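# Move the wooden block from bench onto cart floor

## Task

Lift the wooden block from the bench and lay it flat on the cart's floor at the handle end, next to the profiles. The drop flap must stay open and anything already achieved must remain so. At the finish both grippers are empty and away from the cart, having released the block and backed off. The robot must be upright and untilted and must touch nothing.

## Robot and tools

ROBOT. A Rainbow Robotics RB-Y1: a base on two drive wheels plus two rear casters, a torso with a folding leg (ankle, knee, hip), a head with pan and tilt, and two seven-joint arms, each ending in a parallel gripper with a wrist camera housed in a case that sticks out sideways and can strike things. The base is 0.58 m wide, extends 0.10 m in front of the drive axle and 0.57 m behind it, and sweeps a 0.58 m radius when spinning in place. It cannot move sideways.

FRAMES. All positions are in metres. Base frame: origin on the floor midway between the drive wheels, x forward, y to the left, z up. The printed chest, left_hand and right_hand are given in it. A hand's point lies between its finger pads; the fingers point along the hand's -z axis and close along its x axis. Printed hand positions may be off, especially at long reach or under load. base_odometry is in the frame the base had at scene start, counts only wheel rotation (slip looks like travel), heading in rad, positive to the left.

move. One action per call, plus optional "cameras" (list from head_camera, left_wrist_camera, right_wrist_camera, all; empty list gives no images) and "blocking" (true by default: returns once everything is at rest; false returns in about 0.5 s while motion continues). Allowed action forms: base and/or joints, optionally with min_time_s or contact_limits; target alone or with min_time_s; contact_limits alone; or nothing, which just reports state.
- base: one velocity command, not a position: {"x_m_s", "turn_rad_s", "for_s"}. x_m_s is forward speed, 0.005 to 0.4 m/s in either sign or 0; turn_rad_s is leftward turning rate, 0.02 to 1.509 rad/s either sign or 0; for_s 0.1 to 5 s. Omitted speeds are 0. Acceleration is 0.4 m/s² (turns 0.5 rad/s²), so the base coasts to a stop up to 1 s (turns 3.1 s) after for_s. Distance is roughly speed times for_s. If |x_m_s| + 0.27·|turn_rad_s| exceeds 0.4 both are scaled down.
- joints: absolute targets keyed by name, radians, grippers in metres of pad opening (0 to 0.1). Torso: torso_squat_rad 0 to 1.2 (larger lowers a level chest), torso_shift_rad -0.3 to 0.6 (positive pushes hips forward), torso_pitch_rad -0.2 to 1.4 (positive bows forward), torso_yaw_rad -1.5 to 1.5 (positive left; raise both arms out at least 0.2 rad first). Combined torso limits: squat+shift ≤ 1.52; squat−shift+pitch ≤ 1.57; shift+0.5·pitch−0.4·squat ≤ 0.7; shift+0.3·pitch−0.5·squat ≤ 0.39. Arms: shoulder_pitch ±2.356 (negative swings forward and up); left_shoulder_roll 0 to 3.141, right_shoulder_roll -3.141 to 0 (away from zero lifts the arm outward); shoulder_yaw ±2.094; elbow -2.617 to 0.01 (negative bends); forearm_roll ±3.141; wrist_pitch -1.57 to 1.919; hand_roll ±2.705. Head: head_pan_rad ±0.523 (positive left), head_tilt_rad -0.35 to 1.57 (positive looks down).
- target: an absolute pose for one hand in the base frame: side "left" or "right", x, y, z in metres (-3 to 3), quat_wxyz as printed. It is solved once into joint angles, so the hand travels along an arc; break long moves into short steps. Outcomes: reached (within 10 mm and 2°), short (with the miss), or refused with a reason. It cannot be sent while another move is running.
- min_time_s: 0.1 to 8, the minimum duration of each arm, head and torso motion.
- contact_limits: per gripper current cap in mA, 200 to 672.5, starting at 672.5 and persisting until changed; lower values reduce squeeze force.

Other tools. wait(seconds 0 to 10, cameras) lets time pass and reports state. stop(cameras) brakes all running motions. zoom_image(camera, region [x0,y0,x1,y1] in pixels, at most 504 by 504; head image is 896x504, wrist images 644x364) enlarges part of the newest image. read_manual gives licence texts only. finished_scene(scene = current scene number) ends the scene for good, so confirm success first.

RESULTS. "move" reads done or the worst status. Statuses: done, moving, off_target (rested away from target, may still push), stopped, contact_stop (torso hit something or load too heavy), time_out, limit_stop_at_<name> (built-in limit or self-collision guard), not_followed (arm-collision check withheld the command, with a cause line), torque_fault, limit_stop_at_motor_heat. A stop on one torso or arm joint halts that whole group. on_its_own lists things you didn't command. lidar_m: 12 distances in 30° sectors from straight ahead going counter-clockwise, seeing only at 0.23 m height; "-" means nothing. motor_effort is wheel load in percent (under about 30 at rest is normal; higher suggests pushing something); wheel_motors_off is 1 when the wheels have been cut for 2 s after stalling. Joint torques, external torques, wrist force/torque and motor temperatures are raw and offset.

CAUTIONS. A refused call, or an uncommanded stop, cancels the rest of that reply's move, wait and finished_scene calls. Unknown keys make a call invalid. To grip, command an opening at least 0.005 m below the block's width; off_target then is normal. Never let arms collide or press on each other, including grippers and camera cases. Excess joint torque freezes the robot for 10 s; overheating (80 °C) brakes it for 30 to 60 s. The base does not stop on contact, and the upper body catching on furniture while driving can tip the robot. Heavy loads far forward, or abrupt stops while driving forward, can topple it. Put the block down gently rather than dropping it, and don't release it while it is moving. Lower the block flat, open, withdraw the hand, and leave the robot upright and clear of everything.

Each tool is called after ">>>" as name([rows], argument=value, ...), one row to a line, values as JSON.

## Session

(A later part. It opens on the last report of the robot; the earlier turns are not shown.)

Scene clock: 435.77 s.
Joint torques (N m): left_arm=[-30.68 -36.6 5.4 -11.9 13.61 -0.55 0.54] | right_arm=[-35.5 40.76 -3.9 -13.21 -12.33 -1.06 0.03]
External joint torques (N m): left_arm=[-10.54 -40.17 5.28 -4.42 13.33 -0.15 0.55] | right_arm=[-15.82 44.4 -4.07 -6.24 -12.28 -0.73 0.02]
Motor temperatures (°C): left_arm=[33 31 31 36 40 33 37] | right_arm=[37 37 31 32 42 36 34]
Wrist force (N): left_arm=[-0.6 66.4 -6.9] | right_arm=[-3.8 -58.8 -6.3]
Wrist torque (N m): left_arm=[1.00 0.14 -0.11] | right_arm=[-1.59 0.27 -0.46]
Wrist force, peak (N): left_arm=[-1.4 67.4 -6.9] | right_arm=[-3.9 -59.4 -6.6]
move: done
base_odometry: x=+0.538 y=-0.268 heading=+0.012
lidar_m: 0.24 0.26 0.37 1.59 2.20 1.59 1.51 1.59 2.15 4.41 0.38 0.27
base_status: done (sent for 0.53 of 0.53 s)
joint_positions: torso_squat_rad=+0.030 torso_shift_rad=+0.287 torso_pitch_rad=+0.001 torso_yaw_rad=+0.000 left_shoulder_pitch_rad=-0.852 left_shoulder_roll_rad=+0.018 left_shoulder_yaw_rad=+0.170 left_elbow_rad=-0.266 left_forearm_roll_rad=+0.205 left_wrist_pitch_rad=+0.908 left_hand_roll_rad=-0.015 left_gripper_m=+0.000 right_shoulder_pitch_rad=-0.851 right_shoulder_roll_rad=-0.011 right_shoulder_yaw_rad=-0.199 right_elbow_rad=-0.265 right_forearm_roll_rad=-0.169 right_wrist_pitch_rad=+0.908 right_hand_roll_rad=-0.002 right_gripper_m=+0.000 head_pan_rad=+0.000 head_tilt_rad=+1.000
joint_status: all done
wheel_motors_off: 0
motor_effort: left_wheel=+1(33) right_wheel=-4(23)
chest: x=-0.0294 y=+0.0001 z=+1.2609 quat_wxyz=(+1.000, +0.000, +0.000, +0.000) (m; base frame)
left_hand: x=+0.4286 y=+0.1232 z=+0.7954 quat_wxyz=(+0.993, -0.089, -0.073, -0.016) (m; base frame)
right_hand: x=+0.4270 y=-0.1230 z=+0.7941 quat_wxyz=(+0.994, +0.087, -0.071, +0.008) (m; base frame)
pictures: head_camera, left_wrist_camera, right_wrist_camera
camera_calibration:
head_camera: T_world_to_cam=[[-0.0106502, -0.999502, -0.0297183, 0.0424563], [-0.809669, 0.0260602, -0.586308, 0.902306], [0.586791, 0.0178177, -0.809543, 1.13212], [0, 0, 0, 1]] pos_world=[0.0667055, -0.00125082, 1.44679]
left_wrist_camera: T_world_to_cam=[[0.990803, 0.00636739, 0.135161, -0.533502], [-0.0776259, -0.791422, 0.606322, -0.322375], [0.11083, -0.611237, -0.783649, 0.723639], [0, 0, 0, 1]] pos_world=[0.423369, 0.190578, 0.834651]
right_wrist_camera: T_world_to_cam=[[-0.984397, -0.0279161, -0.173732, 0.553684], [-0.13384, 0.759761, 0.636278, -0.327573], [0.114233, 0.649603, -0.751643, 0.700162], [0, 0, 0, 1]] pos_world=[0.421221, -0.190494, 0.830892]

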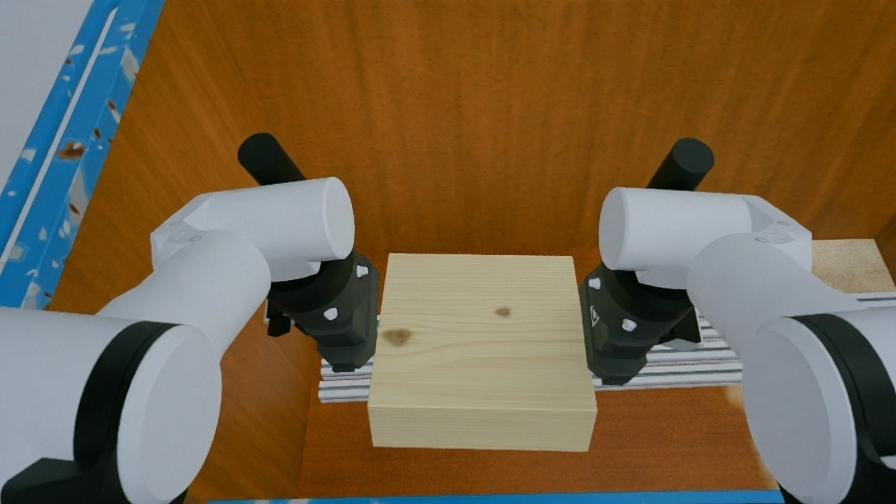

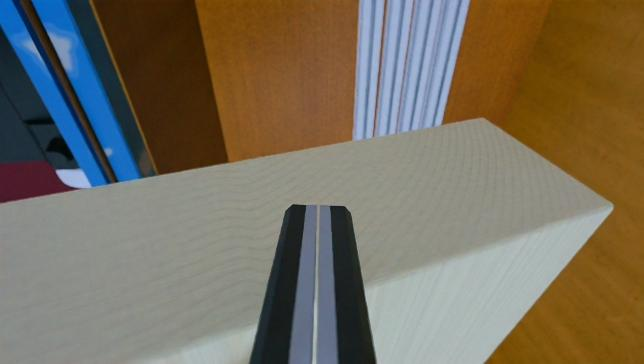

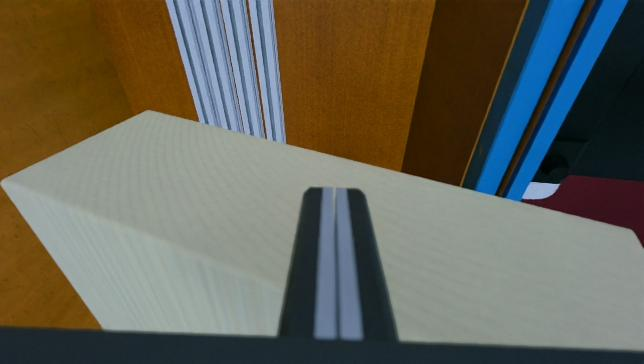

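>>> move(joints={"torso_pitch_rad": 0.135, "torso_squat_rad": 0.2, "torso_shift_rad": 0.295, "left_wrist_pitch_rad": 0.776, "left_forearm_roll_rad": 0.2115, "left_hand_roll_rad": -0.042, "right_wrist_pitch_rad": 0.776, "right_forearm_roll_rad": -0.1755, "right_hand_roll_rad": 0.025}, min_time_s=1.5, cameras=[])

>>> move(joints={"torso_pitch_rad": 0.27, "torso_squat_rad": 0.4, "torso_shift_rad": 0.308, "left_wrist_pitch_rad": 0.6435, "left_forearm_roll_rad": 0.2225, "left_hand_roll_rad": -0.074, "right_wrist_pitch_rad": 0.6435, "right_forearm_roll_rad": -0.1865, "right_hand_roll_rad": 0.057}, min_time_s=1.5)

Scene clock: 442.90 s.
Joint torques (N m): left_arm=[-29.13 -38.36 5.55 -11.12 12.56 -0.33 -0.01] | right_arm=[-33.77 41.54 -3.88 -12.39 -11.62 -0.88 0.51]
External joint torques (N m): left_arm=[-11.19 -41.04 5.49 -4.42 12.3 0.06 0] | right_arm=[-16.28 44.32 -4.08 -6.18 -11.57 -0.56 0.5]
Motor temperatures (°C): left_arm=[33 31 31 36 40 32 37] | right_arm=[37 37 31 32 42 36 34]
Wrist force (N): left_arm=[-1.1 66.1 -6.0] | right_arm=[-3.7 -59.2 -6.8]
Wrist torque (N m): left_arm=[1.04 0.06 -0.18] | right_arm=[-1.85 0.36 -0.46]
Wrist force, peak (N): left_arm=[-0.5 67.8 -7.2] | right_arm=[-3.6 -61.0 -5.9]
move: done
base_odometry: x=+0.538 y=-0.268 heading=+0.012
lidar_m: 0.25 0.26 0.35 1.60 2.20 1.59 1.52 1.59 2.15 4.42 0.38 0.26
base_status: not commanded
joint_positions: torso_squat_rad=+0.200 torso_shift_rad=+0.295 torso_pitch_rad=+0.136 torso_yaw_rad=+0.000 left_shoulder_pitch_rad=-0.852 left_shoulder_roll_rad=+0.018 left_shoulder_yaw_rad=+0.170 left_elbow_rad=-0.266 left_forearm_roll_rad=+0.208 left_wrist_pitch_rad=+0.776 left_hand_roll_rad=-0.042 left_gripper_m=+0.000 right_shoulder_pitch_rad=-0.851 right_shoulder_roll_rad=-0.011 right_shoulder_yaw_rad=-0.199 right_elbow_rad=-0.265 right_forearm_roll_rad=-0.173 right_wrist_pitch_rad=+0.776 right_hand_roll_rad=+0.025 right_gripper_m=+0.000 head_pan_rad=+0.000 head_tilt_rad=+1.000
joint_status: all done
wheel_motors_off: 0
motor_effort: left_wheel=+3(3) right_wheel=-3(5)
chest: x=+0.0136 y=+0.0001 z=+1.2434 quat_wxyz=(+0.998, +0.000, +0.068, +0.000) (m; base frame)
left_hand: x=+0.4351 y=+0.1230 z=+0.7230 quat_wxyz=(+0.993, -0.090, -0.073, -0.016) (m; base frame)
right_hand: x=+0.4334 y=-0.1226 z=+0.7218 quat_wxyz=(+0.994, +0.088, -0.071, +0.009) (m; base frame)
pictures: none
No camera images: "cameras" was empty.

Scene clock: 444.70 s.
Joint torques (N m): left_arm=[-26.78 -40.84 4.06 -9.96 10.99 0.28 0.02] | right_arm=[-31.54 43.42 -3.66 -11.48 -10.12 -0.48 0.61]
External joint torques (N m): left_arm=[-11.35 -42.58 4.08 -4.16 10.77 0.65 0.03] | right_arm=[-16.57 45.28 -3.88 -6.13 -10.09 -0.17 0.61]
Motor temperatures (°C): left_arm=[33 31 31 36 40 32 37] | right_arm=[37 37 31 32 42 36 34]
Wrist force (N): left_arm=[0.0 66.7 -4.8] | right_arm=[-4.0 -60.2 -6.6]
Wrist torque (N m): left_arm=[1.01 0.08 -0.25] | right_arm=[-2.00 0.28 -0.46]
Wrist force, peak (N): left_arm=[-0.6 68.9 -5.6] | right_arm=[-3.9 -61.1 -6.3]
move: done
base_odometry: x=+0.538 y=-0.268 heading=+0.012
lidar_m: 0.25 0.25 0.35 1.61 2.21 1.59 1.52 1.60 2.14 4.41 0.37 0.26
base_status: not commanded
joint_positions: torso_squat_rad=+0.400 torso_shift_rad=+0.308 torso_pitch_rad=+0.271 torso_yaw_rad=+0.000 left_shoulder_pitch_rad=-0.852 left_shoulder_roll_rad=+0.018 left_shoulder_yaw_rad=+0.170 left_elbow_rad=-0.266 left_forearm_roll_rad=+0.220 left_wrist_pitch_rad=+0.643 left_hand_roll_rad=-0.074 left_gripper_m=+0.000 right_shoulder_pitch_rad=-0.851 right_shoulder_roll_rad=-0.011 right_shoulder_yaw_rad=-0.199 right_elbow_rad=-0.265 right_forearm_roll_rad=-0.184 right_wrist_pitch_rad=+0.644 right_hand_roll_rad=+0.057 right_gripper_m=+0.000 head_pan_rad=+0.000 head_tilt_rad=+1.000
joint_status: all done
wheel_motors_off: 0
motor_effort: left_wheel=+2(3) right_wheel=-2(4)
chest: x=+0.0504 y=+0.0001 z=+1.1930 quat_wxyz=(+0.991, +0.000, +0.135, +0.000) (m; base frame)
left_hand: x=+0.4287 y=+0.1228 z=+0.6230 quat_wxyz=(+0.993, -0.091, -0.073, -0.015) (m; base frame)
right_hand: x=+0.4267 y=-0.1222 z=+0.6220 quat_wxyz=(+0.993, +0.089, -0.071, +0.008) (m; base frame)
pictures: head_camera, left_wrist_camera, right_wrist_camera
camera_calibration:
head_camera: T_world_to_cam=[[-0.0181868, -0.999501, -0.0258072, 0.0370028], [-0.936645, 0.0260622, -0.349308, 0.650801], [0.349806, 0.0178194, -0.936652, 1.19386], [0, 0, 0, 1]] pos_world=[0.192623, -0.00125082, 1.34652]
left_wrist_camera: T_world_to_cam=[[0.990882, 0.00798041, 0.134496, -0.510172], [-0.0763307, -0.789339, 0.609194, -0.220806], [0.111024, -0.613906, -0.781533, 0.587214], [0, 0, 0, 1]] pos_world=[0.423471, 0.190275, 0.662056]
right_wrist_camera: T_world_to_cam=[[-0.984525, -0.0278859, -0.173009, 0.523133], [-0.133828, 0.757017, 0.639544, -0.221052], [0.113136, 0.6528, -0.749034, 0.569552], [0, 0, 0, 1]] pos_world=[0.421017, -0.189875, 0.658493]

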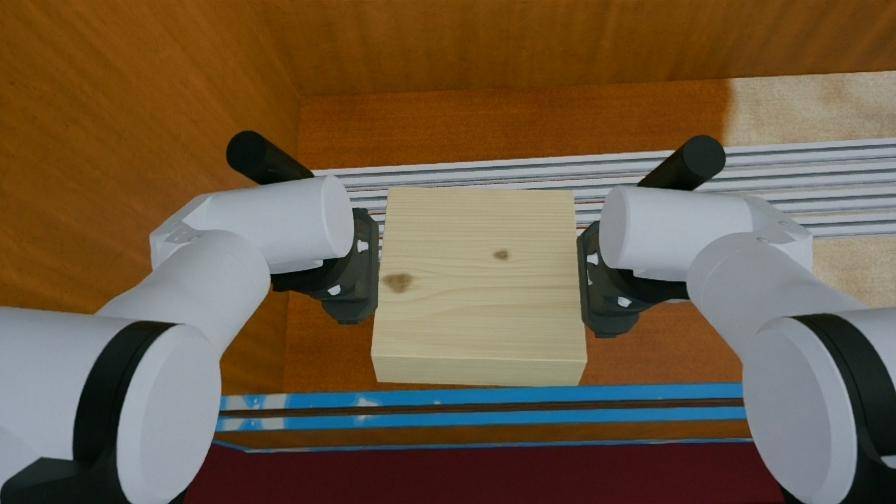

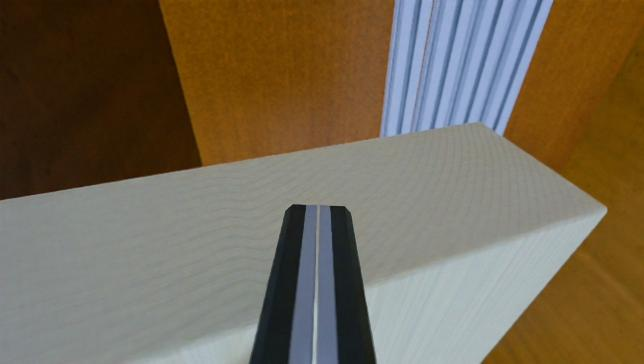

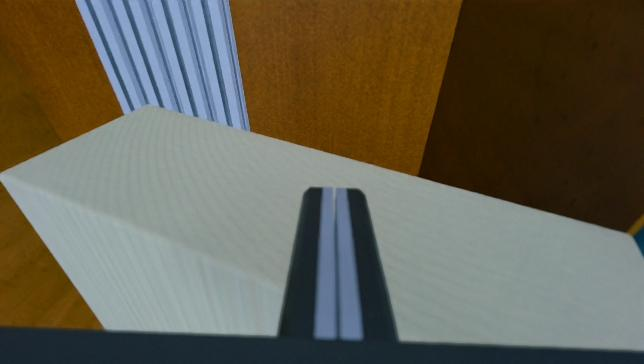

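>>> move(joints={"torso_pitch_rad": 0.405, "torso_squat_rad": 0.58, "torso_shift_rad": 0.375, "left_wrist_pitch_rad": 0.511, "left_forearm_roll_rad": 0.244, "left_hand_roll_rad": -0.118, "right_wrist_pitch_rad": 0.511, "right_forearm_roll_rad": -0.208, "right_hand_roll_rad": 0.101}, min_time_s=1.5, cameras=["left_wrist_camera"])

>>> move(joints={"torso_pitch_rad": 0.54, "torso_squat_rad": 0.69, "torso_shift_rad": 0.455, "left_wrist_pitch_rad": 0.379, "left_forearm_roll_rad": 0.286, "left_hand_roll_rad": -0.18, "right_wrist_pitch_rad": 0.379, "right_forearm_roll_rad": -0.25, "right_hand_roll_rad": 0.163}, min_time_s=1.6)

Scene clock: 449.27 s.
Joint torques (N m): left_arm=[-23.85 -42.77 1.7 -8.48 9.16 1.19 0.11] | right_arm=[-29 46.42 -1.74 -10.34 -8.41 0.16 0.6]
External joint torques (N m): left_arm=[-11.2 -43.54 1.79 -3.66 8.97 1.55 0.12] | right_arm=[-16.79 47.34 -1.99 -5.95 -8.38 0.46 0.59]
Motor temperatures (°C): left_arm=[33 31 31 36 40 32 37] | right_arm=[37 37 31 32 42 36 34]
Wrist force (N): left_arm=[0.6 67.5 -5.5] | right_arm=[-4.3 -60.3 -6.3]
Wrist torque (N m): left_arm=[0.92 0.14 -0.28] | right_arm=[-2.06 0.35 -0.44]
Wrist force, peak (N): left_arm=[0.0 70.0 -4.9] | right_arm=[-4.2 -62.3 -6.1]
move: done
base_odometry: x=+0.538 y=-0.268 heading=+0.011
lidar_m: 0.24 0.26 0.35 1.60 2.20 1.58 1.52 1.59 2.16 4.42 0.37 0.26
base_status: not commanded
joint_positions: torso_squat_rad=+0.580 torso_shift_rad=+0.375 torso_pitch_rad=+0.406 torso_yaw_rad=+0.000 left_shoulder_pitch_rad=-0.852 left_shoulder_roll_rad=+0.019 left_shoulder_yaw_rad=+0.171 left_elbow_rad=-0.266 left_forearm_roll_rad=+0.242 left_wrist_pitch_rad=+0.511 left_hand_roll_rad=-0.118 left_gripper_m=+0.000 right_shoulder_pitch_rad=-0.851 right_shoulder_roll_rad=-0.012 right_shoulder_yaw_rad=-0.200 right_elbow_rad=-0.265 right_forearm_roll_rad=-0.206 right_wrist_pitch_rad=+0.511 right_hand_roll_rad=+0.101 right_gripper_m=+0.000 head_pan_rad=+0.000 head_tilt_rad=+1.000
joint_status: all done
wheel_motors_off: 0
motor_effort: left_wheel=+1(4) right_wheel=-1(4)
chest: x=+0.1088 y=+0.0001 z=+1.1096 quat_wxyz=(+0.979, +0.000, +0.201, +0.000) (m; base frame)
left_hand: x=+0.4377 y=+0.1226 z=+0.4964 quat_wxyz=(+0.993, -0.092, -0.074, -0.015) (m; base frame)
right_hand: x=+0.4355 y=-0.1221 z=+0.4955 quat_wxyz=(+0.993, +0.090, -0.071, +0.009) (m; base frame)
pictures: left_wrist_camera
camera_calibration:
left_wrist_camera: T_world_to_cam=[[0.990772, 0.00794613, 0.135309, -0.50233], [-0.0770261, -0.788411, 0.610307, -0.143572], [0.111529, -0.615098, -0.780523, 0.486552], [0, 0, 0, 1]] pos_world=[0.432371, 0.190074, 0.535358]

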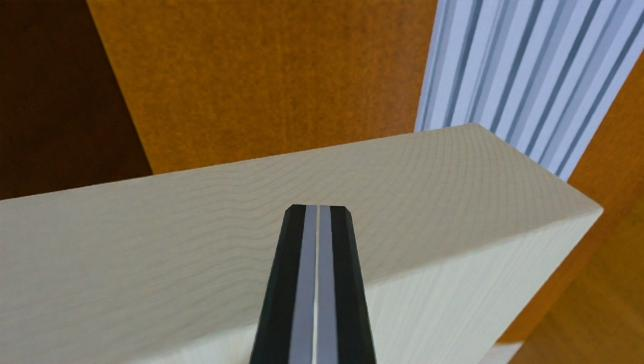

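Scene clock: 451.17 s.
Joint torques (N m): left_arm=[-21.29 -43.72 -0.76 -6.89 7.05 2.3 0.14] | right_arm=[-25.99 48.6 0.22 -8.49 -6.35 1.16 0.54]
External joint torques (N m): left_arm=[-11.64 -43.52 -0.6 -3.15 6.91 2.64 0.15] | right_arm=[-16.78 48.56 -0.03 -5.13 -6.33 1.44 0.53]
Motor temperatures (°C): left_arm=[33 31 31 36 40 32 37] | right_arm=[37 37 31 32 41 36 34]
Wrist force (N): left_arm=[0.0 67.6 -6.1] | right_arm=[-5.4 -59.3 -3.7]
Wrist torque (N m): left_arm=[0.89 0.05 -0.25] | right_arm=[-2.08 0.22 -0.41]
Wrist force, peak (N): left_arm=[-0.2 70.8 -4.3] | right_arm=[-4.5 -63.8 -6.0]
move: done
base_odometry: x=+0.538 y=-0.268 heading=+0.011
lidar_m: 0.24 0.26 0.36 1.61 2.22 1.60 1.52 1.59 2.14 4.41 0.38 0.26
base_status: not commanded
joint_positions: torso_squat_rad=+0.690 torso_shift_rad=+0.455 torso_pitch_rad=+0.541 torso_yaw_rad=+0.000 left_shoulder_pitch_rad=-0.852 left_shoulder_roll_rad=+0.019 left_shoulder_yaw_rad=+0.171 left_elbow_rad=-0.266 left_forearm_roll_rad=+0.284 left_wrist_pitch_rad=+0.378 left_hand_roll_rad=-0.180 left_gripper_m=+0.000 right_shoulder_pitch_rad=-0.851 right_shoulder_roll_rad=-0.012 right_shoulder_yaw_rad=-0.200 right_elbow_rad=-0.266 right_forearm_roll_rad=-0.248 right_wrist_pitch_rad=+0.379 right_hand_roll_rad=+0.163 right_gripper_m=+0.000 head_pan_rad=+0.000 head_tilt_rad=+1.000
joint_status: all done
wheel_motors_off: 0
motor_effort: left_wheel=-1(2) right_wheel=+0(2)
chest: x=+0.1687 y=+0.0001 z=+1.0307 quat_wxyz=(+0.964, +0.000, +0.267, +0.000) (m; base frame)
left_hand: x=+0.4428 y=+0.1225 z=+0.3813 quat_wxyz=(+0.993, -0.092, -0.074, -0.014) (m; base frame)
right_hand: x=+0.4406 y=-0.1221 z=+0.3806 quat_wxyz=(+0.993, +0.091, -0.072, +0.008) (m; base frame)
pictures: head_camera, left_wrist_camera, right_wrist_camera
camera_calibration:
head_camera: T_world_to_cam=[[-0.0244085, -0.999502, -0.0200206, 0.0300509], [-0.995879, 0.0260601, -0.0868689, 0.444407], [0.0873474, 0.0178178, -0.996019, 1.10595], [0, 0, 0, 1]] pos_world=[0.346707, -0.00125082, 1.14075]
left_wrist_camera: T_world_to_cam=[[0.990656, 0.0100351, 0.136013, -0.492341], [-0.0758993, -0.788016, 0.610958, -0.0737227], [0.113311, -0.615573, -0.779891, 0.395122], [0, 0, 0, 1]] pos_world=[0.437374, 0.190072, 0.420158]
right_wrist_camera: T_world_to_cam=[[-0.984279, -0.0269439, -0.174552, 0.495561], [-0.134444, 0.755215, 0.641542, -0.0656839], [0.114539, 0.654924, -0.746964, 0.386027], [0, 0, 0, 1]] pos_world=[0.434724, -0.18986, 0.416988]

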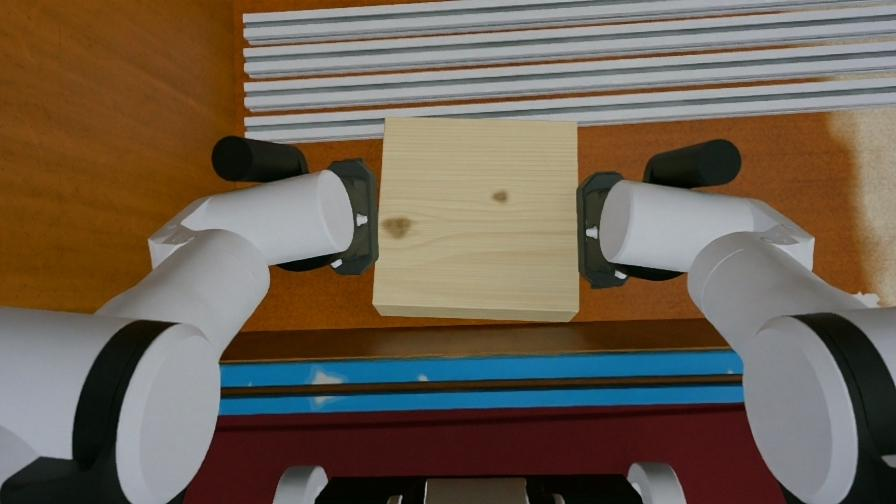

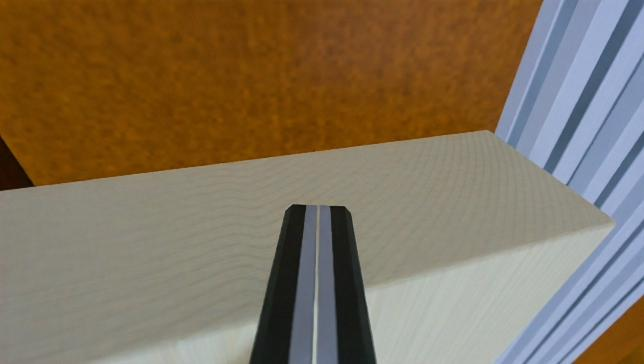

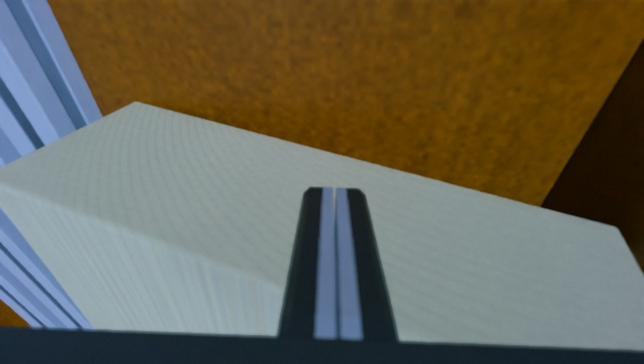

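>>> move(joints={"torso_squat_rad": 0.72, "torso_shift_rad": 0.45}, min_time_s=1, cameras=["head_camera"])

Scene clock: 454.33 s.
Joint torques (N m): left_arm=[-21.25 -44.26 -0.8 -6.47 7.11 2.53 -0.05] | right_arm=[-25.08 48.68 0.35 -6.7 -6.23 1.93 0.5]
External joint torques (N m): left_arm=[-11.59 -44.06 -0.64 -2.72 6.97 2.87 -0.03] | right_arm=[-15.84 48.65 0.09 -3.33 -6.21 2.22 0.49]
Motor temperatures (°C): left_arm=[33 32 31 36 39 33 37] | right_arm=[37 37 31 32 41 36 34]
Wrist force (N): left_arm=[0.2 66.9 -6.1] | right_arm=[-2.1 -59.7 -1.3]
Wrist torque (N m): left_arm=[0.95 -0.10 -0.26] | right_arm=[-2.06 0.08 -0.47]
Wrist force, peak (N): left_arm=[-0.6 68.2 -6.4] | right_arm=[-5.0 -60.1 -3.6]
move: done
base_odometry: x=+0.538 y=-0.268 heading=+0.011
lidar_m: 0.25 0.26 0.35 1.60 2.21 1.59 1.51 1.59 2.14 4.41 0.38 0.26
base_status: not commanded
joint_positions: torso_squat_rad=+0.720 torso_shift_rad=+0.450 torso_pitch_rad=+0.540 torso_yaw_rad=+0.000 left_shoulder_pitch_rad=-0.852 left_shoulder_roll_rad=+0.019 left_shoulder_yaw_rad=+0.171 left_elbow_rad=-0.266 left_forearm_roll_rad=+0.284 left_wrist_pitch_rad=+0.378 left_hand_roll_rad=-0.180 left_gripper_m=+0.000 right_shoulder_pitch_rad=-0.851 right_shoulder_roll_rad=-0.012 right_shoulder_yaw_rad=-0.200 right_elbow_rad=-0.266 right_forearm_roll_rad=-0.248 right_wrist_pitch_rad=+0.378 right_hand_roll_rad=+0.163 right_gripper_m=+0.000 head_pan_rad=+0.000 head_tilt_rad=+1.000
joint_status: all done
wheel_motors_off: 0
motor_effort: left_wheel=+0(2) right_wheel=+0(2)
chest: x=+0.1602 y=+0.0001 z=+1.0197 quat_wxyz=(+0.964, +0.000, +0.267, +0.000) (m; base frame)
left_hand: x=+0.4346 y=+0.1226 z=+0.3704 quat_wxyz=(+0.993, -0.092, -0.074, -0.014) (m; base frame)
right_hand: x=+0.4327 y=-0.1220 z=+0.3698 quat_wxyz=(+0.993, +0.091, -0.072, +0.008) (m; base frame)
pictures: head_camera
camera_calibration:
head_camera: T_world_to_cam=[[-0.0244021, -0.999502, -0.0200272, 0.0296284], [-0.995853, 0.0260596, -0.0871671, 0.435313], [0.0876456, 0.0178171, -0.995992, 1.0956], [0, 0, 0, 1]] pos_world=[0.338207, -0.00125082, 1.12975]

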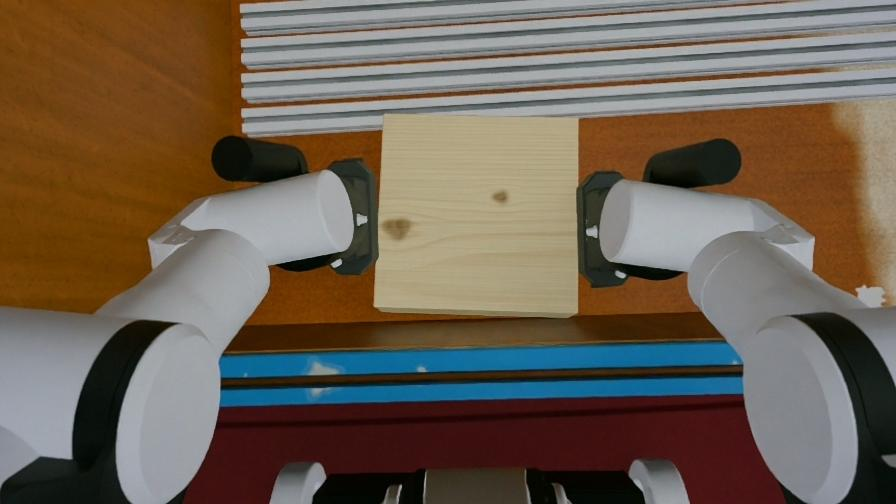

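>>> move(joints={"torso_squat_rad": 0.705, "torso_shift_rad": 0.435}, min_time_s=1)

Scene clock: 457.70 s.
Joint torques (N m): left_arm=[-21.51 -44.25 -0.86 -6.48 7.16 2.59 0.11] | right_arm=[-24.93 48.72 0.07 -6.49 -6.27 2.24 0.52]
External joint torques (N m): left_arm=[-11.86 -44.05 -0.7 -2.74 7.02 2.94 0.12] | right_arm=[-15.7 48.68 -0.19 -3.13 -6.25 2.52 0.52]
Motor temperatures (°C): left_arm=[33 32 31 36 39 33 37] | right_arm=[37 37 31 31 41 36 34]
Wrist force (N): left_arm=[0.6 66.7 -5.9] | right_arm=[-1.3 -60.3 -8.3]
Wrist torque (N m): left_arm=[1.01 -0.01 -0.26] | right_arm=[-2.07 0.11 -0.45]
Wrist force, peak (N): left_arm=[1.1 68.2 -5.9] | right_arm=[-1.7 -60.4 -8.5]
move: done
base_odometry: x=+0.538 y=-0.268 heading=+0.011
lidar_m: 0.25 0.26 0.36 1.60 2.21 1.59 1.52 1.59 2.14 4.40 0.38 0.25
base_status: not commanded
joint_positions: torso_squat_rad=+0.705 torso_shift_rad=+0.435 torso_pitch_rad=+0.541 torso_yaw_rad=+0.000 left_shoulder_pitch_rad=-0.852 left_shoulder_roll_rad=+0.019 left_shoulder_yaw_rad=+0.171 left_elbow_rad=-0.266 left_forearm_roll_rad=+0.284 left_wrist_pitch_rad=+0.378 left_hand_roll_rad=-0.180 left_gripper_m=+0.000 right_shoulder_pitch_rad=-0.851 right_shoulder_roll_rad=-0.012 right_shoulder_yaw_rad=-0.200 right_elbow_rad=-0.266 right_forearm_roll_rad=-0.248 right_wrist_pitch_rad=+0.378 right_hand_roll_rad=+0.163 right_gripper_m=+0.000 head_pan_rad=+0.000 head_tilt_rad=+1.000
joint_status: all done
wheel_motors_off: 0
motor_effort: left_wheel=-1(2) right_wheel=+0(2)
chest: x=+0.1560 y=+0.0001 z=+1.0292 quat_wxyz=(+0.964, +0.000, +0.267, +0.000) (m; base frame)
left_hand: x=+0.4303 y=+0.1226 z=+0.3799 quat_wxyz=(+0.993, -0.092, -0.074, -0.014) (m; base frame)
right_hand: x=+0.4285 y=-0.1220 z=+0.3793 quat_wxyz=(+0.993, +0.091, -0.072, +0.008) (m; base frame)
pictures: head_camera, left_wrist_camera, right_wrist_camera
camera_calibration:
head_camera: T_world_to_cam=[[-0.0244079, -0.999501, -0.0200253, 0.0297159], [-0.995861, 0.0260634, -0.0870676, 0.431849], [0.0875461, 0.0178172, -0.996001, 1.10547], [0, 0, 0, 1]] pos_world=[0.334007, -0.00125081, 1.13925]
left_wrist_camera: T_world_to_cam=[[0.990614, 0.010133, 0.136313, -0.479894], [-0.0759964, -0.78808, 0.610864, -0.0737231], [0.113615, -0.61549, -0.779913, 0.39531], [0, 0, 0, 1]] pos_world=[0.424874, 0.190072, 0.418758]
right_wrist_camera: T_world_to_cam=[[-0.984093, -0.0268205, -0.17562, 0.483802], [-0.135053, 0.755188, 0.641445, -0.0661936], [0.115422, 0.654959, -0.746797, 0.385862], [0, 0, 0, 1]] pos_world=[0.42263, -0.18976, 0.415585]

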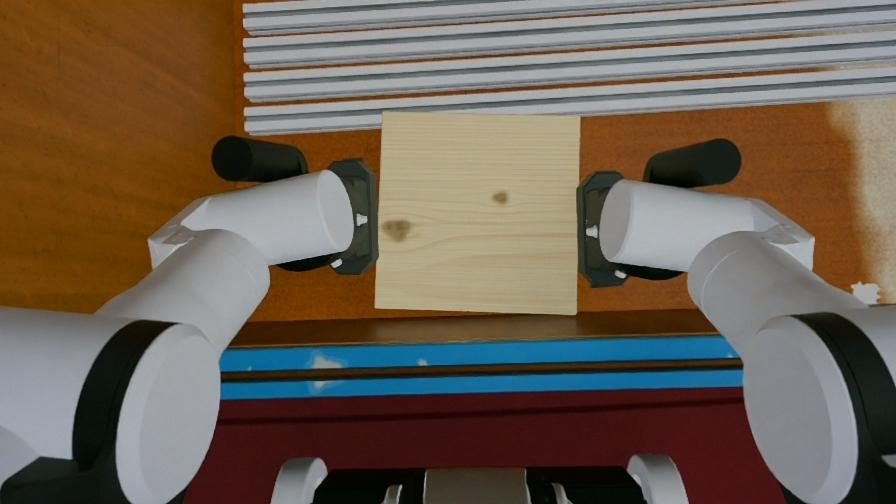

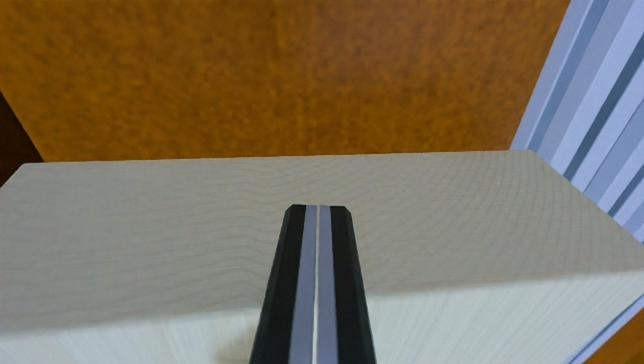

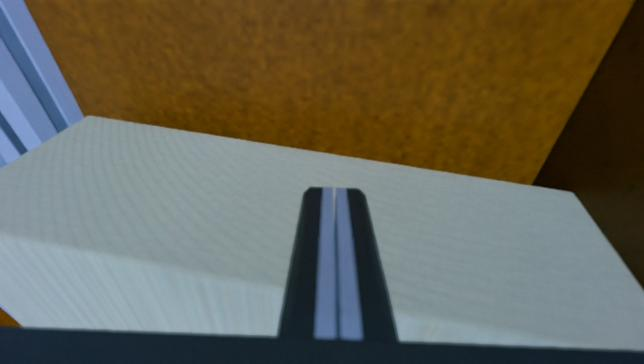

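>>> move(joints={"torso_squat_rad": 0.73, "torso_shift_rad": 0.436}, min_time_s=1.2)

Scene clock: 463.47 s.
Joint torques (N m): left_arm=[-20.57 -47.79 -1.11 -5.12 7 3.62 0] | right_arm=[-12.2 49.19 0.51 2.76 -5.44 6.28 0.55]
External joint torques (N m): left_arm=[-10.89 -47.63 -0.95 -1.35 6.86 3.97 0.01] | right_arm=[-2.85 49.18 0.25 6.19 -5.42 6.58 0.54]
Motor temperatures (°C): left_arm=[33 32 31 36 39 33 37] | right_arm=[36 38 31 31 40 36 34]
Wrist force (N): left_arm=[4.0 71.9 -4.7] | right_arm=[15.4 -56.5 -2.1]
Wrist torque (N m): left_arm=[1.07 -0.05 -0.17] | right_arm=[-1.89 -0.34 -0.60]
Wrist force, peak (N): left_arm=[5.0 72.2 -4.6] | right_arm=[-0.8 -60.7 -7.6]
move: done
base_odometry: x=+0.538 y=-0.268 heading=+0.011
lidar_m: 0.24 0.26 0.36 1.60 2.20 1.58 1.52 1.59 2.15 4.39 0.37 0.26
base_status: not commanded
joint_positions: torso_squat_rad=+0.730 torso_shift_rad=+0.436 torso_pitch_rad=+0.540 torso_yaw_rad=+0.000 left_shoulder_pitch_rad=-0.852 left_shoulder_roll_rad=+0.020 left_shoulder_yaw_rad=+0.171 left_elbow_rad=-0.267 left_forearm_roll_rad=+0.284 left_wrist_pitch_rad=+0.378 left_hand_roll_rad=-0.180 left_gripper_m=+0.000 right_shoulder_pitch_rad=-0.854 right_shoulder_roll_rad=-0.012 right_shoulder_yaw_rad=-0.200 right_elbow_rad=-0.269 right_forearm_roll_rad=-0.249 right_wrist_pitch_rad=+0.377 right_hand_roll_rad=+0.163 right_gripper_m=+0.000 head_pan_rad=+0.000 head_tilt_rad=+1.000
joint_status: all done
wheel_motors_off: 0
motor_effort: left_wheel=-2(3) right_wheel=-4(5)
chest: x=+0.1514 y=+0.0001 z=+1.0187 quat_wxyz=(+0.964, +0.000, +0.267, +0.000) (m; base frame)
left_hand: x=+0.4267 y=+0.1233 z=+0.3696 quat_wxyz=(+0.993, -0.092, -0.075, -0.014) (m; base frame)
right_hand: x=+0.4278 y=-0.1213 z=+0.3701 quat_wxyz=(+0.993, +0.091, -0.076, +0.009) (m; base frame)
pictures: head_camera, left_wrist_camera, right_wrist_camera
camera_calibration:
head_camera: T_world_to_cam=[[-0.0242885, -0.999502, -0.0201321, 0.029476], [-0.99582, 0.0259629, -0.0875728, 0.426917], [0.0880519, 0.0179209, -0.995955, 1.0953], [0, 0, 0, 1]] pos_world=[0.329406, -0.00125137, 1.12885]
left_wrist_camera: T_world_to_cam=[[0.990375, 0.0104673, 0.138013, -0.475505], [-0.0766835, -0.788616, 0.610086, -0.0665106], [0.115225, -0.614797, -0.780223, 0.38752], [0, 0, 0, 1]] pos_world=[0.421176, 0.190772, 0.408555]
right_wrist_camera: T_world_to_cam=[[-0.982835, -0.0270297, -0.182493, 0.483454], [-0.139788, 0.754646, 0.641069, -0.0587556], [0.12039, 0.655576, -0.745471, 0.376103], [0, 0, 0, 1]] pos_world=[0.421663, -0.189157, 0.406267]

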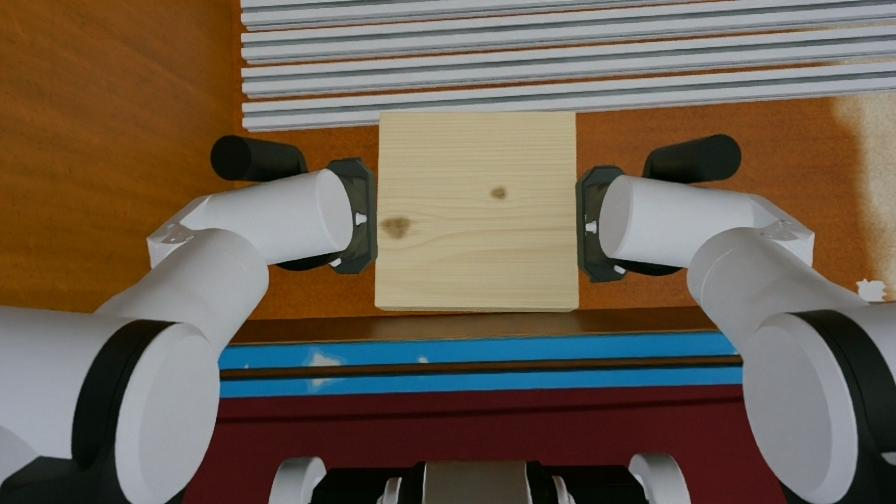

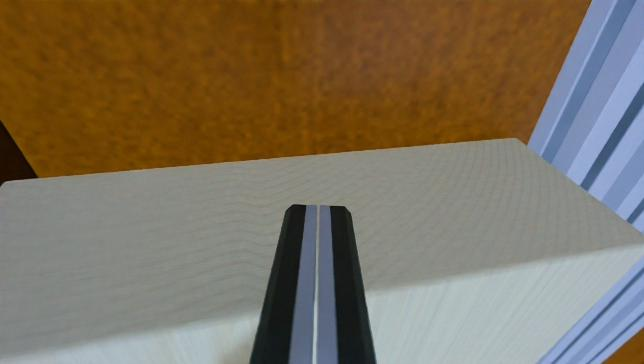

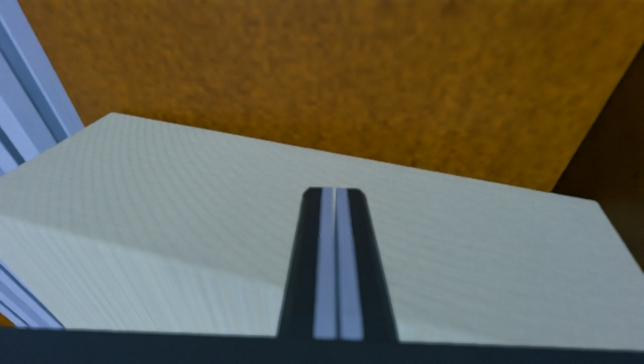

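>>> move(joints={"torso_squat_rad": 0.73, "torso_shift_rad": 0.442}, min_time_s=0.6, cameras=[])

>>> move(joints={"torso_squat_rad": 0.75, "torso_shift_rad": 0.452}, min_time_s=1)

Scene clock: 466.53 s.
Joint torques (N m): left_arm=[-21 -46.33 -1.39 -5.79 7.06 2.99 0.05] | right_arm=[-14.85 49.75 0.82 0.1 -5.44 4.99 0.5]
External joint torques (N m): left_arm=[-11.34 -46.15 -1.23 -2.04 6.93 3.34 0.06] | right_arm=[-5.52 49.74 0.56 3.5 -5.42 5.28 0.49]
Motor temperatures (°C): left_arm=[33 32 31 36 38 33 37] | right_arm=[36 38 31 31 40 37 34]
Wrist force (N): left_arm=[0.2 68.2 -5.1] | right_arm=[8.4 -59.5 -2.6]
Wrist torque (N m): left_arm=[0.95 0.12 -0.20] | right_arm=[-2.10 -0.11 -0.56]
Wrist force, peak (N): left_arm=[4.3 72.6 -4.3] | right_arm=[8.6 -60.1 -2.4]
move: done
base_odometry: x=+0.538 y=-0.268 heading=+0.011
lidar_m: 0.24 0.26 0.37 1.61 2.21 1.59 1.51 1.59 2.15 4.41 0.37 0.26
base_status: not commanded
joint_positions: torso_squat_rad=+0.730 torso_shift_rad=+0.442 torso_pitch_rad=+0.540 torso_yaw_rad=+0.000 left_shoulder_pitch_rad=-0.852 left_shoulder_roll_rad=+0.019 left_shoulder_yaw_rad=+0.171 left_elbow_rad=-0.266 left_forearm_roll_rad=+0.284 left_wrist_pitch_rad=+0.378 left_hand_roll_rad=-0.180 left_gripper_m=+0.000 right_shoulder_pitch_rad=-0.854 right_shoulder_roll_rad=-0.012 right_shoulder_yaw_rad=-0.200 right_elbow_rad=-0.268 right_forearm_roll_rad=-0.249 right_wrist_pitch_rad=+0.378 right_hand_roll_rad=+0.163 right_gripper_m=+0.000 head_pan_rad=+0.000 head_tilt_rad=+1.000
joint_status: all done
wheel_motors_off: 0
motor_effort: left_wheel=-3(3) right_wheel=-3(6)
chest: x=+0.1544 y=+0.0001 z=+1.0173 quat_wxyz=(+0.964, +0.000, +0.267, +0.000) (m; base frame)
left_hand: x=+0.4290 y=+0.1231 z=+0.3680 quat_wxyz=(+0.993, -0.092, -0.074, -0.014) (m; base frame)
right_hand: x=+0.4296 y=-0.1216 z=+0.3683 quat_wxyz=(+0.993, +0.091, -0.075, +0.008) (m; base frame)
pictures: none
No camera images: "cameras" was empty.

Scene clock: 467.83 s.
Joint torques (N m): left_arm=[-21.21 -45.28 -1.49 -5.92 7.05 2.73 0.14] | right_arm=[-22.29 49.81 0.72 -5.97 -5.52 1.51 0.46]
External joint torques (N m): left_arm=[-11.54 -45.1 -1.33 -2.16 6.91 3.08 0.15] | right_arm=[-13.02 49.8 0.46 -2.6 -5.5 1.79 0.45]
Motor temperatures (°C): left_arm=[33 32 31 36 38 33 37] | right_arm=[36 38 31 31 39 37 34]
Wrist force (N): left_arm=[-0.4 67.6 -6.3] | right_arm=[-4.6 -56.6 19.2]
Wrist torque (N m): left_arm=[0.97 -0.11 -0.24] | right_arm=[-1.71 0.04 -0.41]
Wrist force, peak (N): left_arm=[-0.4 69.1 -6.0] | right_arm=[-5.5 -56.1 23.2]
move: done
base_odometry: x=+0.538 y=-0.268 heading=+0.011
lidar_m: 0.24 0.26 0.36 1.61 2.20 1.58 1.51 1.59 2.15 4.41 0.38 0.26
base_status: not commanded
joint_positions: torso_squat_rad=+0.750 torso_shift_rad=+0.452 torso_pitch_rad=+0.540 torso_yaw_rad=+0.000 left_shoulder_pitch_rad=-0.852 left_shoulder_roll_rad=+0.019 left_shoulder_yaw_rad=+0.171 left_elbow_rad=-0.266 left_forearm_roll_rad=+0.284 left_wrist_pitch_rad=+0.378 left_hand_roll_rad=-0.180 left_gripper_m=+0.000 right_shoulder_pitch_rad=-0.852 right_shoulder_roll_rad=-0.012 right_shoulder_yaw_rad=-0.200 right_elbow_rad=-0.266 right_forearm_roll_rad=-0.249 right_wrist_pitch_rad=+0.379 right_hand_roll_rad=+0.163 right_gripper_m=+0.000 head_pan_rad=+0.000 head_tilt_rad=+1.000
joint_status: all done
wheel_motors_off: 0
motor_effort: left_wheel=-1(4) right_wheel=-1(5)
chest: x=+0.1548 y=+0.0001 z=+1.0067 quat_wxyz=(+0.964, +0.000, +0.267, +0.000) (m; base frame)
left_hand: x=+0.4296 y=+0.1228 z=+0.3575 quat_wxyz=(+0.993, -0.092, -0.075, -0.014) (m; base frame)
right_hand: x=+0.4282 y=-0.1220 z=+0.3571 quat_wxyz=(+0.993, +0.091, -0.073, +0.008) (m; base frame)
pictures: head_camera, left_wrist_camera, right_wrist_camera
camera_calibration:
head_camera: T_world_to_cam=[[-0.0243934, -0.999502, -0.0200395, 0.0292467], [-0.995817, 0.0260593, -0.0875718, 0.429151], [0.0880504, 0.0178195, -0.995957, 1.08306], [0, 0, 0, 1]] pos_world=[0.332706, -0.00125083, 1.11685]
left_wrist_camera: T_world_to_cam=[[0.990491, 0.0102961, 0.137191, -0.476378], [-0.0763845, -0.788219, 0.610637, -0.0596611], [0.114424, -0.615309, -0.779937, 0.377685], [0, 0, 0, 1]] pos_world=[0.424075, 0.190272, 0.396357]
right_wrist_camera: T_world_to_cam=[[-0.983878, -0.026698, -0.176835, 0.479926], [-0.135756, 0.755177, 0.64131, -0.0516571], [0.11642, 0.654978, -0.746626, 0.368841], [0, 0, 0, 1]] pos_world=[0.422236, -0.189759, 0.393382]

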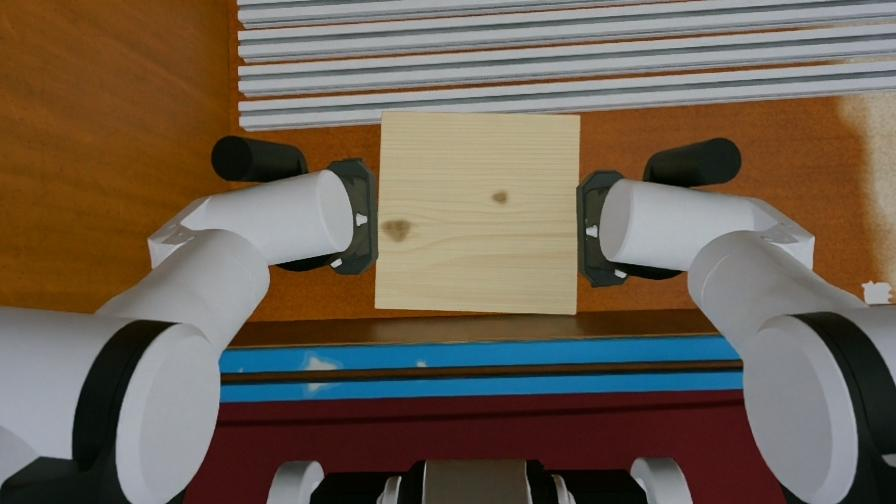

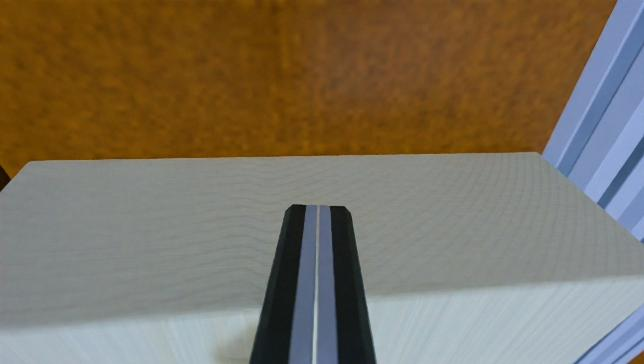

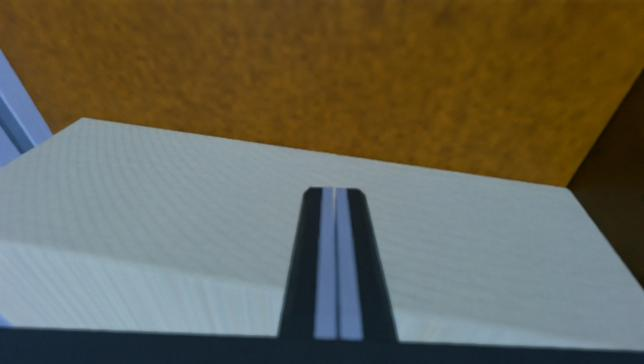

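>>> move(joints={"torso_squat_rad": 0.758, "torso_shift_rad": 0.456}, min_time_s=0.8, cameras=["left_wrist_camera", "right_wrist_camera"])

Scene clock: 474.23 s.
Joint torques (N m): left_arm=[-19.67 -46.45 -1.14 -5.56 6.98 2.08 0.15] | right_arm=[-21.62 49.25 0.79 -5.26 -5.57 1.12 0.56]
External joint torques (N m): left_arm=[-9.93 -46.29 -0.98 -1.77 6.84 2.43 0.16] | right_arm=[-12.29 49.24 0.53 -1.86 -5.55 1.41 0.55]
Motor temperatures (°C): left_arm=[32 32 31 36 38 33 37] | right_arm=[36 38 31 31 39 37 34]
Wrist force (N): left_arm=[-2.0 68.3 38.1] | right_arm=[-5.2 -55.9 38.8]
Wrist torque (N m): left_arm=[0.48 0.38 -0.26] | right_arm=[-1.64 -0.07 -0.40]
Wrist force, peak (N): left_arm=[-1.6 68.8 39.0] | right_arm=[-5.1 -56.3 40.0]
move: done
base_odometry: x=+0.538 y=-0.268 heading=+0.011
lidar_m: 0.24 0.26 0.36 1.61 2.20 1.59 1.52 1.59 2.14 4.43 0.37 0.27
base_status: not commanded
joint_positions: torso_squat_rad=+0.758 torso_shift_rad=+0.455 torso_pitch_rad=+0.538 torso_yaw_rad=+0.000 left_shoulder_pitch_rad=-0.852 left_shoulder_roll_rad=+0.019 left_shoulder_yaw_rad=+0.171 left_elbow_rad=-0.267 left_forearm_roll_rad=+0.284 left_wrist_pitch_rad=+0.378 left_hand_roll_rad=-0.180 left_gripper_m=+0.000 right_shoulder_pitch_rad=-0.852 right_shoulder_roll_rad=-0.012 right_shoulder_yaw_rad=-0.200 right_elbow_rad=-0.267 right_forearm_roll_rad=-0.249 right_wrist_pitch_rad=+0.379 right_hand_roll_rad=+0.163 right_gripper_m=+0.000 head_pan_rad=+0.000 head_tilt_rad=+1.000
joint_status: all done
wheel_motors_off: 0
motor_effort: left_wheel=+2(2) right_wheel=+2(3)
chest: x=+0.1539 y=+0.0001 z=+1.0028 quat_wxyz=(+0.964, +0.000, +0.266, +0.000) (m; base frame)
left_hand: x=+0.4304 y=+0.1229 z=+0.3542 quat_wxyz=(+0.993, -0.092, -0.076, -0.014) (m; base frame)
right_hand: x=+0.4288 y=-0.1219 z=+0.3538 quat_wxyz=(+0.993, +0.091, -0.074, +0.008) (m; base frame)
pictures: left_wrist_camera, right_wrist_camera
camera_calibration:
left_wrist_camera: T_world_to_cam=[[0.990172, 0.0103086, 0.139476, -0.4774], [-0.0777693, -0.788293, 0.610365, -0.0567855], [0.11624, -0.615214, -0.779744, 0.374365], [0, 0, 0, 1]] pos_world=[0.424776, 0.190472, 0.393155]
right_wrist_camera: T_world_to_cam=[[-0.983478, -0.0267827, -0.179035, 0.48052], [-0.137273, 0.755068, 0.641115, -0.0488471], [0.118013, 0.655099, -0.746269, 0.365458], [0, 0, 0, 1]] pos_world=[0.422746, -0.189659, 0.390076]

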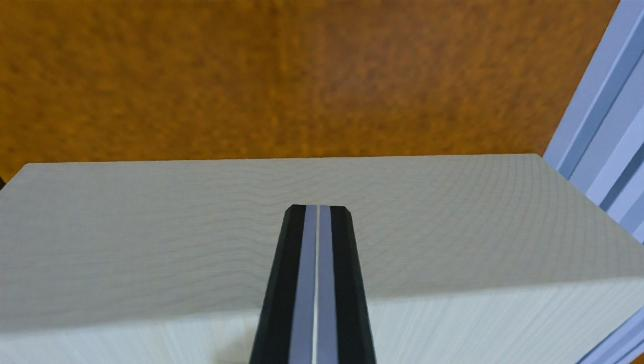

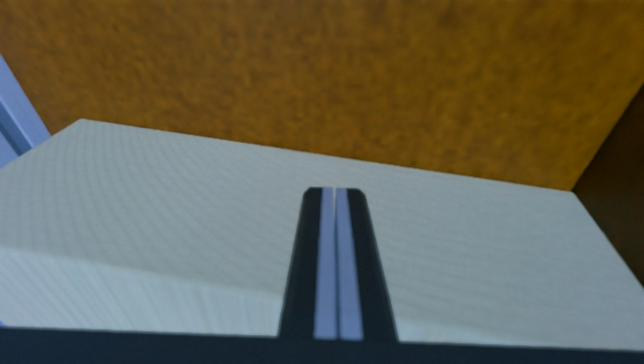

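>>> move(joints={"torso_squat_rad": 0.752, "torso_shift_rad": 0.453}, min_time_s=0.5, cameras=[])

>>> move(joints={"left_shoulder_roll_rad": 0.07, "right_shoulder_roll_rad": -0.065}, min_time_s=1.2)

Scene clock: 476.80 s.
Joint torques (N m): left_arm=[-20.42 -45.22 -1.35 -5.46 6.95 2.34 -0.01] | right_arm=[-21.9 49.13 0.85 -5.39 -5.67 2.13 0.57]
External joint torques (N m): left_arm=[-10.76 -45.03 -1.19 -1.71 6.81 2.69 0] | right_arm=[-12.65 49.11 0.59 -2.02 -5.66 2.41 0.56]
Motor temperatures (°C): left_arm=[32 32 31 36 38 33 37] | right_arm=[36 38 31 31 39 37 34]
Wrist force (N): left_arm=[0.0 66.6 -5.7] | right_arm=[-0.7 -59.0 -6.9]
Wrist torque (N m): left_arm=[0.89 -0.03 -0.26] | right_arm=[-2.21 0.15 -0.46]
Wrist force, peak (N): left_arm=[-1.9 68.6 39.2] | right_arm=[-4.5 -56.8 39.8]
move: done
base_odometry: x=+0.538 y=-0.268 heading=+0.011
lidar_m: 0.25 0.26 0.35 1.61 2.21 1.58 1.52 1.58 2.14 4.40 0.36 0.26
base_status: not commanded
joint_positions: torso_squat_rad=+0.752 torso_shift_rad=+0.453 torso_pitch_rad=+0.541 torso_yaw_rad=+0.000 left_shoulder_pitch_rad=-0.852 left_shoulder_roll_rad=+0.019 left_shoulder_yaw_rad=+0.171 left_elbow_rad=-0.267 left_forearm_roll_rad=+0.284 left_wrist_pitch_rad=+0.378 left_hand_roll_rad=-0.180 left_gripper_m=+0.000 right_shoulder_pitch_rad=-0.852 right_shoulder_roll_rad=-0.012 right_shoulder_yaw_rad=-0.200 right_elbow_rad=-0.266 right_forearm_roll_rad=-0.249 right_wrist_pitch_rad=+0.378 right_hand_roll_rad=+0.163 right_gripper_m=+0.000 head_pan_rad=+0.000 head_tilt_rad=+1.000
joint_status: all done
wheel_motors_off: 0
motor_effort: left_wheel=+0(3) right_wheel=+0(4)
chest: x=+0.1551 y=+0.0001 z=+1.0054 quat_wxyz=(+0.964, +0.000, +0.267, +0.000) (m; base frame)
left_hand: x=+0.4297 y=+0.1228 z=+0.3561 quat_wxyz=(+0.993, -0.092, -0.074, -0.014) (m; base frame)
right_hand: x=+0.4282 y=-0.1219 z=+0.3557 quat_wxyz=(+0.993, +0.091, -0.073, +0.008) (m; base frame)
pictures: none
No camera images: "cameras" was empty.

Scene clock: 478.30 s.
Joint torques (N m): left_arm=[-10.45 0.77 -0.65 -4.54 0.36 -0.17 0.05] | right_arm=[-11.06 -2.6 0.42 -3.97 -0.42 -0.11 0.11]
External joint torques (N m): left_arm=[-0.6 -0.46 -0.61 -0.67 0.25 0.22 0.06] | right_arm=[-1.62 -1.17 0.27 -0.46 -0.44 0.21 0.1]
Motor temperatures (°C): left_arm=[32 32 31 36 38 33 37] | right_arm=[36 38 31 31 39 37 34]
Wrist force (N): left_arm=[-2.1 6.8 -7.9] | right_arm=[-1.1 2.8 -4.0]
Wrist torque (N m): left_arm=[-0.95 -0.10 0.08] | right_arm=[-0.36 0.02 -0.09]
Wrist force, peak (N): left_arm=[-0.8 66.4 -6.2] | right_arm=[-0.7 -59.4 -8.1]
move: done
base_odometry: x=+0.538 y=-0.268 heading=+0.011
lidar_m: 0.25 0.26 0.35 1.60 2.19 1.59 1.51 1.59 2.13 4.41 0.37 0.27
base_status: not commanded
joint_positions: torso_squat_rad=+0.752 torso_shift_rad=+0.453 torso_pitch_rad=+0.540 torso_yaw_rad=+0.000 left_shoulder_pitch_rad=-0.855 left_shoulder_roll_rad=+0.070 left_shoulder_yaw_rad=+0.171 left_elbow_rad=-0.267 left_forearm_roll_rad=+0.286 left_wrist_pitch_rad=+0.379 left_hand_roll_rad=-0.180 left_gripper_m=+0.000 right_shoulder_pitch_rad=-0.855 right_shoulder_roll_rad=-0.065 right_shoulder_yaw_rad=-0.200 right_elbow_rad=-0.267 right_forearm_roll_rad=-0.250 right_wrist_pitch_rad=+0.379 right_hand_roll_rad=+0.163 right_gripper_m=+0.000 head_pan_rad=+0.000 head_tilt_rad=+1.000
joint_status: all done
wheel_motors_off: 0
motor_effort: left_wheel=+1(1) right_wheel=+1(3)
chest: x=+0.1549 y=+0.0001 z=+1.0055 quat_wxyz=(+0.964, +0.000, +0.267, +0.000) (m; base frame)
left_hand: x=+0.4419 y=+0.1592 z=+0.3564 quat_wxyz=(+0.994, -0.069, -0.082, -0.010) (m; base frame)
right_hand: x=+0.4409 y=-0.1596 z=+0.3560 quat_wxyz=(+0.994, +0.066, -0.081, +0.004) (m; base frame)
pictures: head_camera, left_wrist_camera, right_wrist_camera
camera_calibration:
head_camera: T_world_to_cam=[[-0.0243091, -0.999506, -0.019925, 0.0290716], [-0.995837, 0.0259616, -0.087372, 0.429029], [0.0878461, 0.0177181, -0.995976, 1.08194], [0, 0, 0, 1]] pos_world=[0.332906, -0.00125087, 1.11565]
left_wrist_camera: T_world_to_cam=[[0.988121, 0.0176024, 0.152669, -0.494483], [-0.0739796, -0.816259, 0.57293, -0.0124733], [0.134703, -0.577418, -0.80526, 0.391856], [0, 0, 0, 1]] pos_world=[0.434902, 0.224787, 0.398184]
right_wrist_camera: T_world_to_cam=[[-0.981288, -0.0214847, -0.191345, 0.496104], [-0.134732, 0.786558, 0.60264, -0.00253393], [0.137556, 0.617143, -0.774734, 0.385816], [0, 0, 0, 1]] pos_world=[0.433407, -0.225452, 0.395359]

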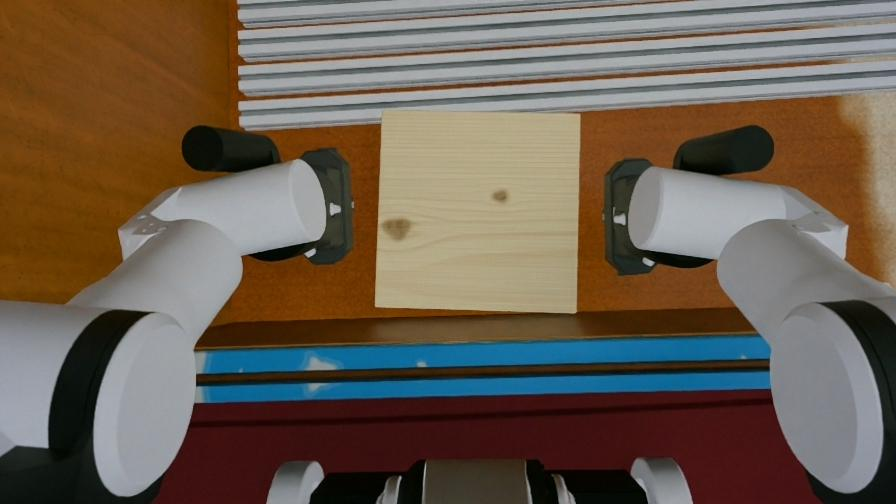

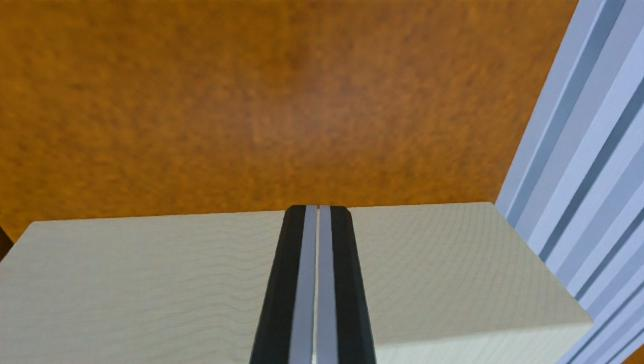

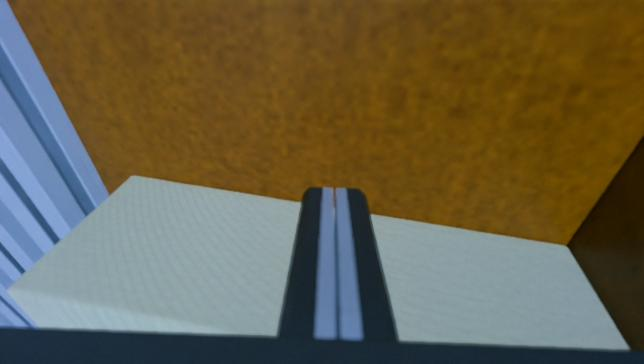

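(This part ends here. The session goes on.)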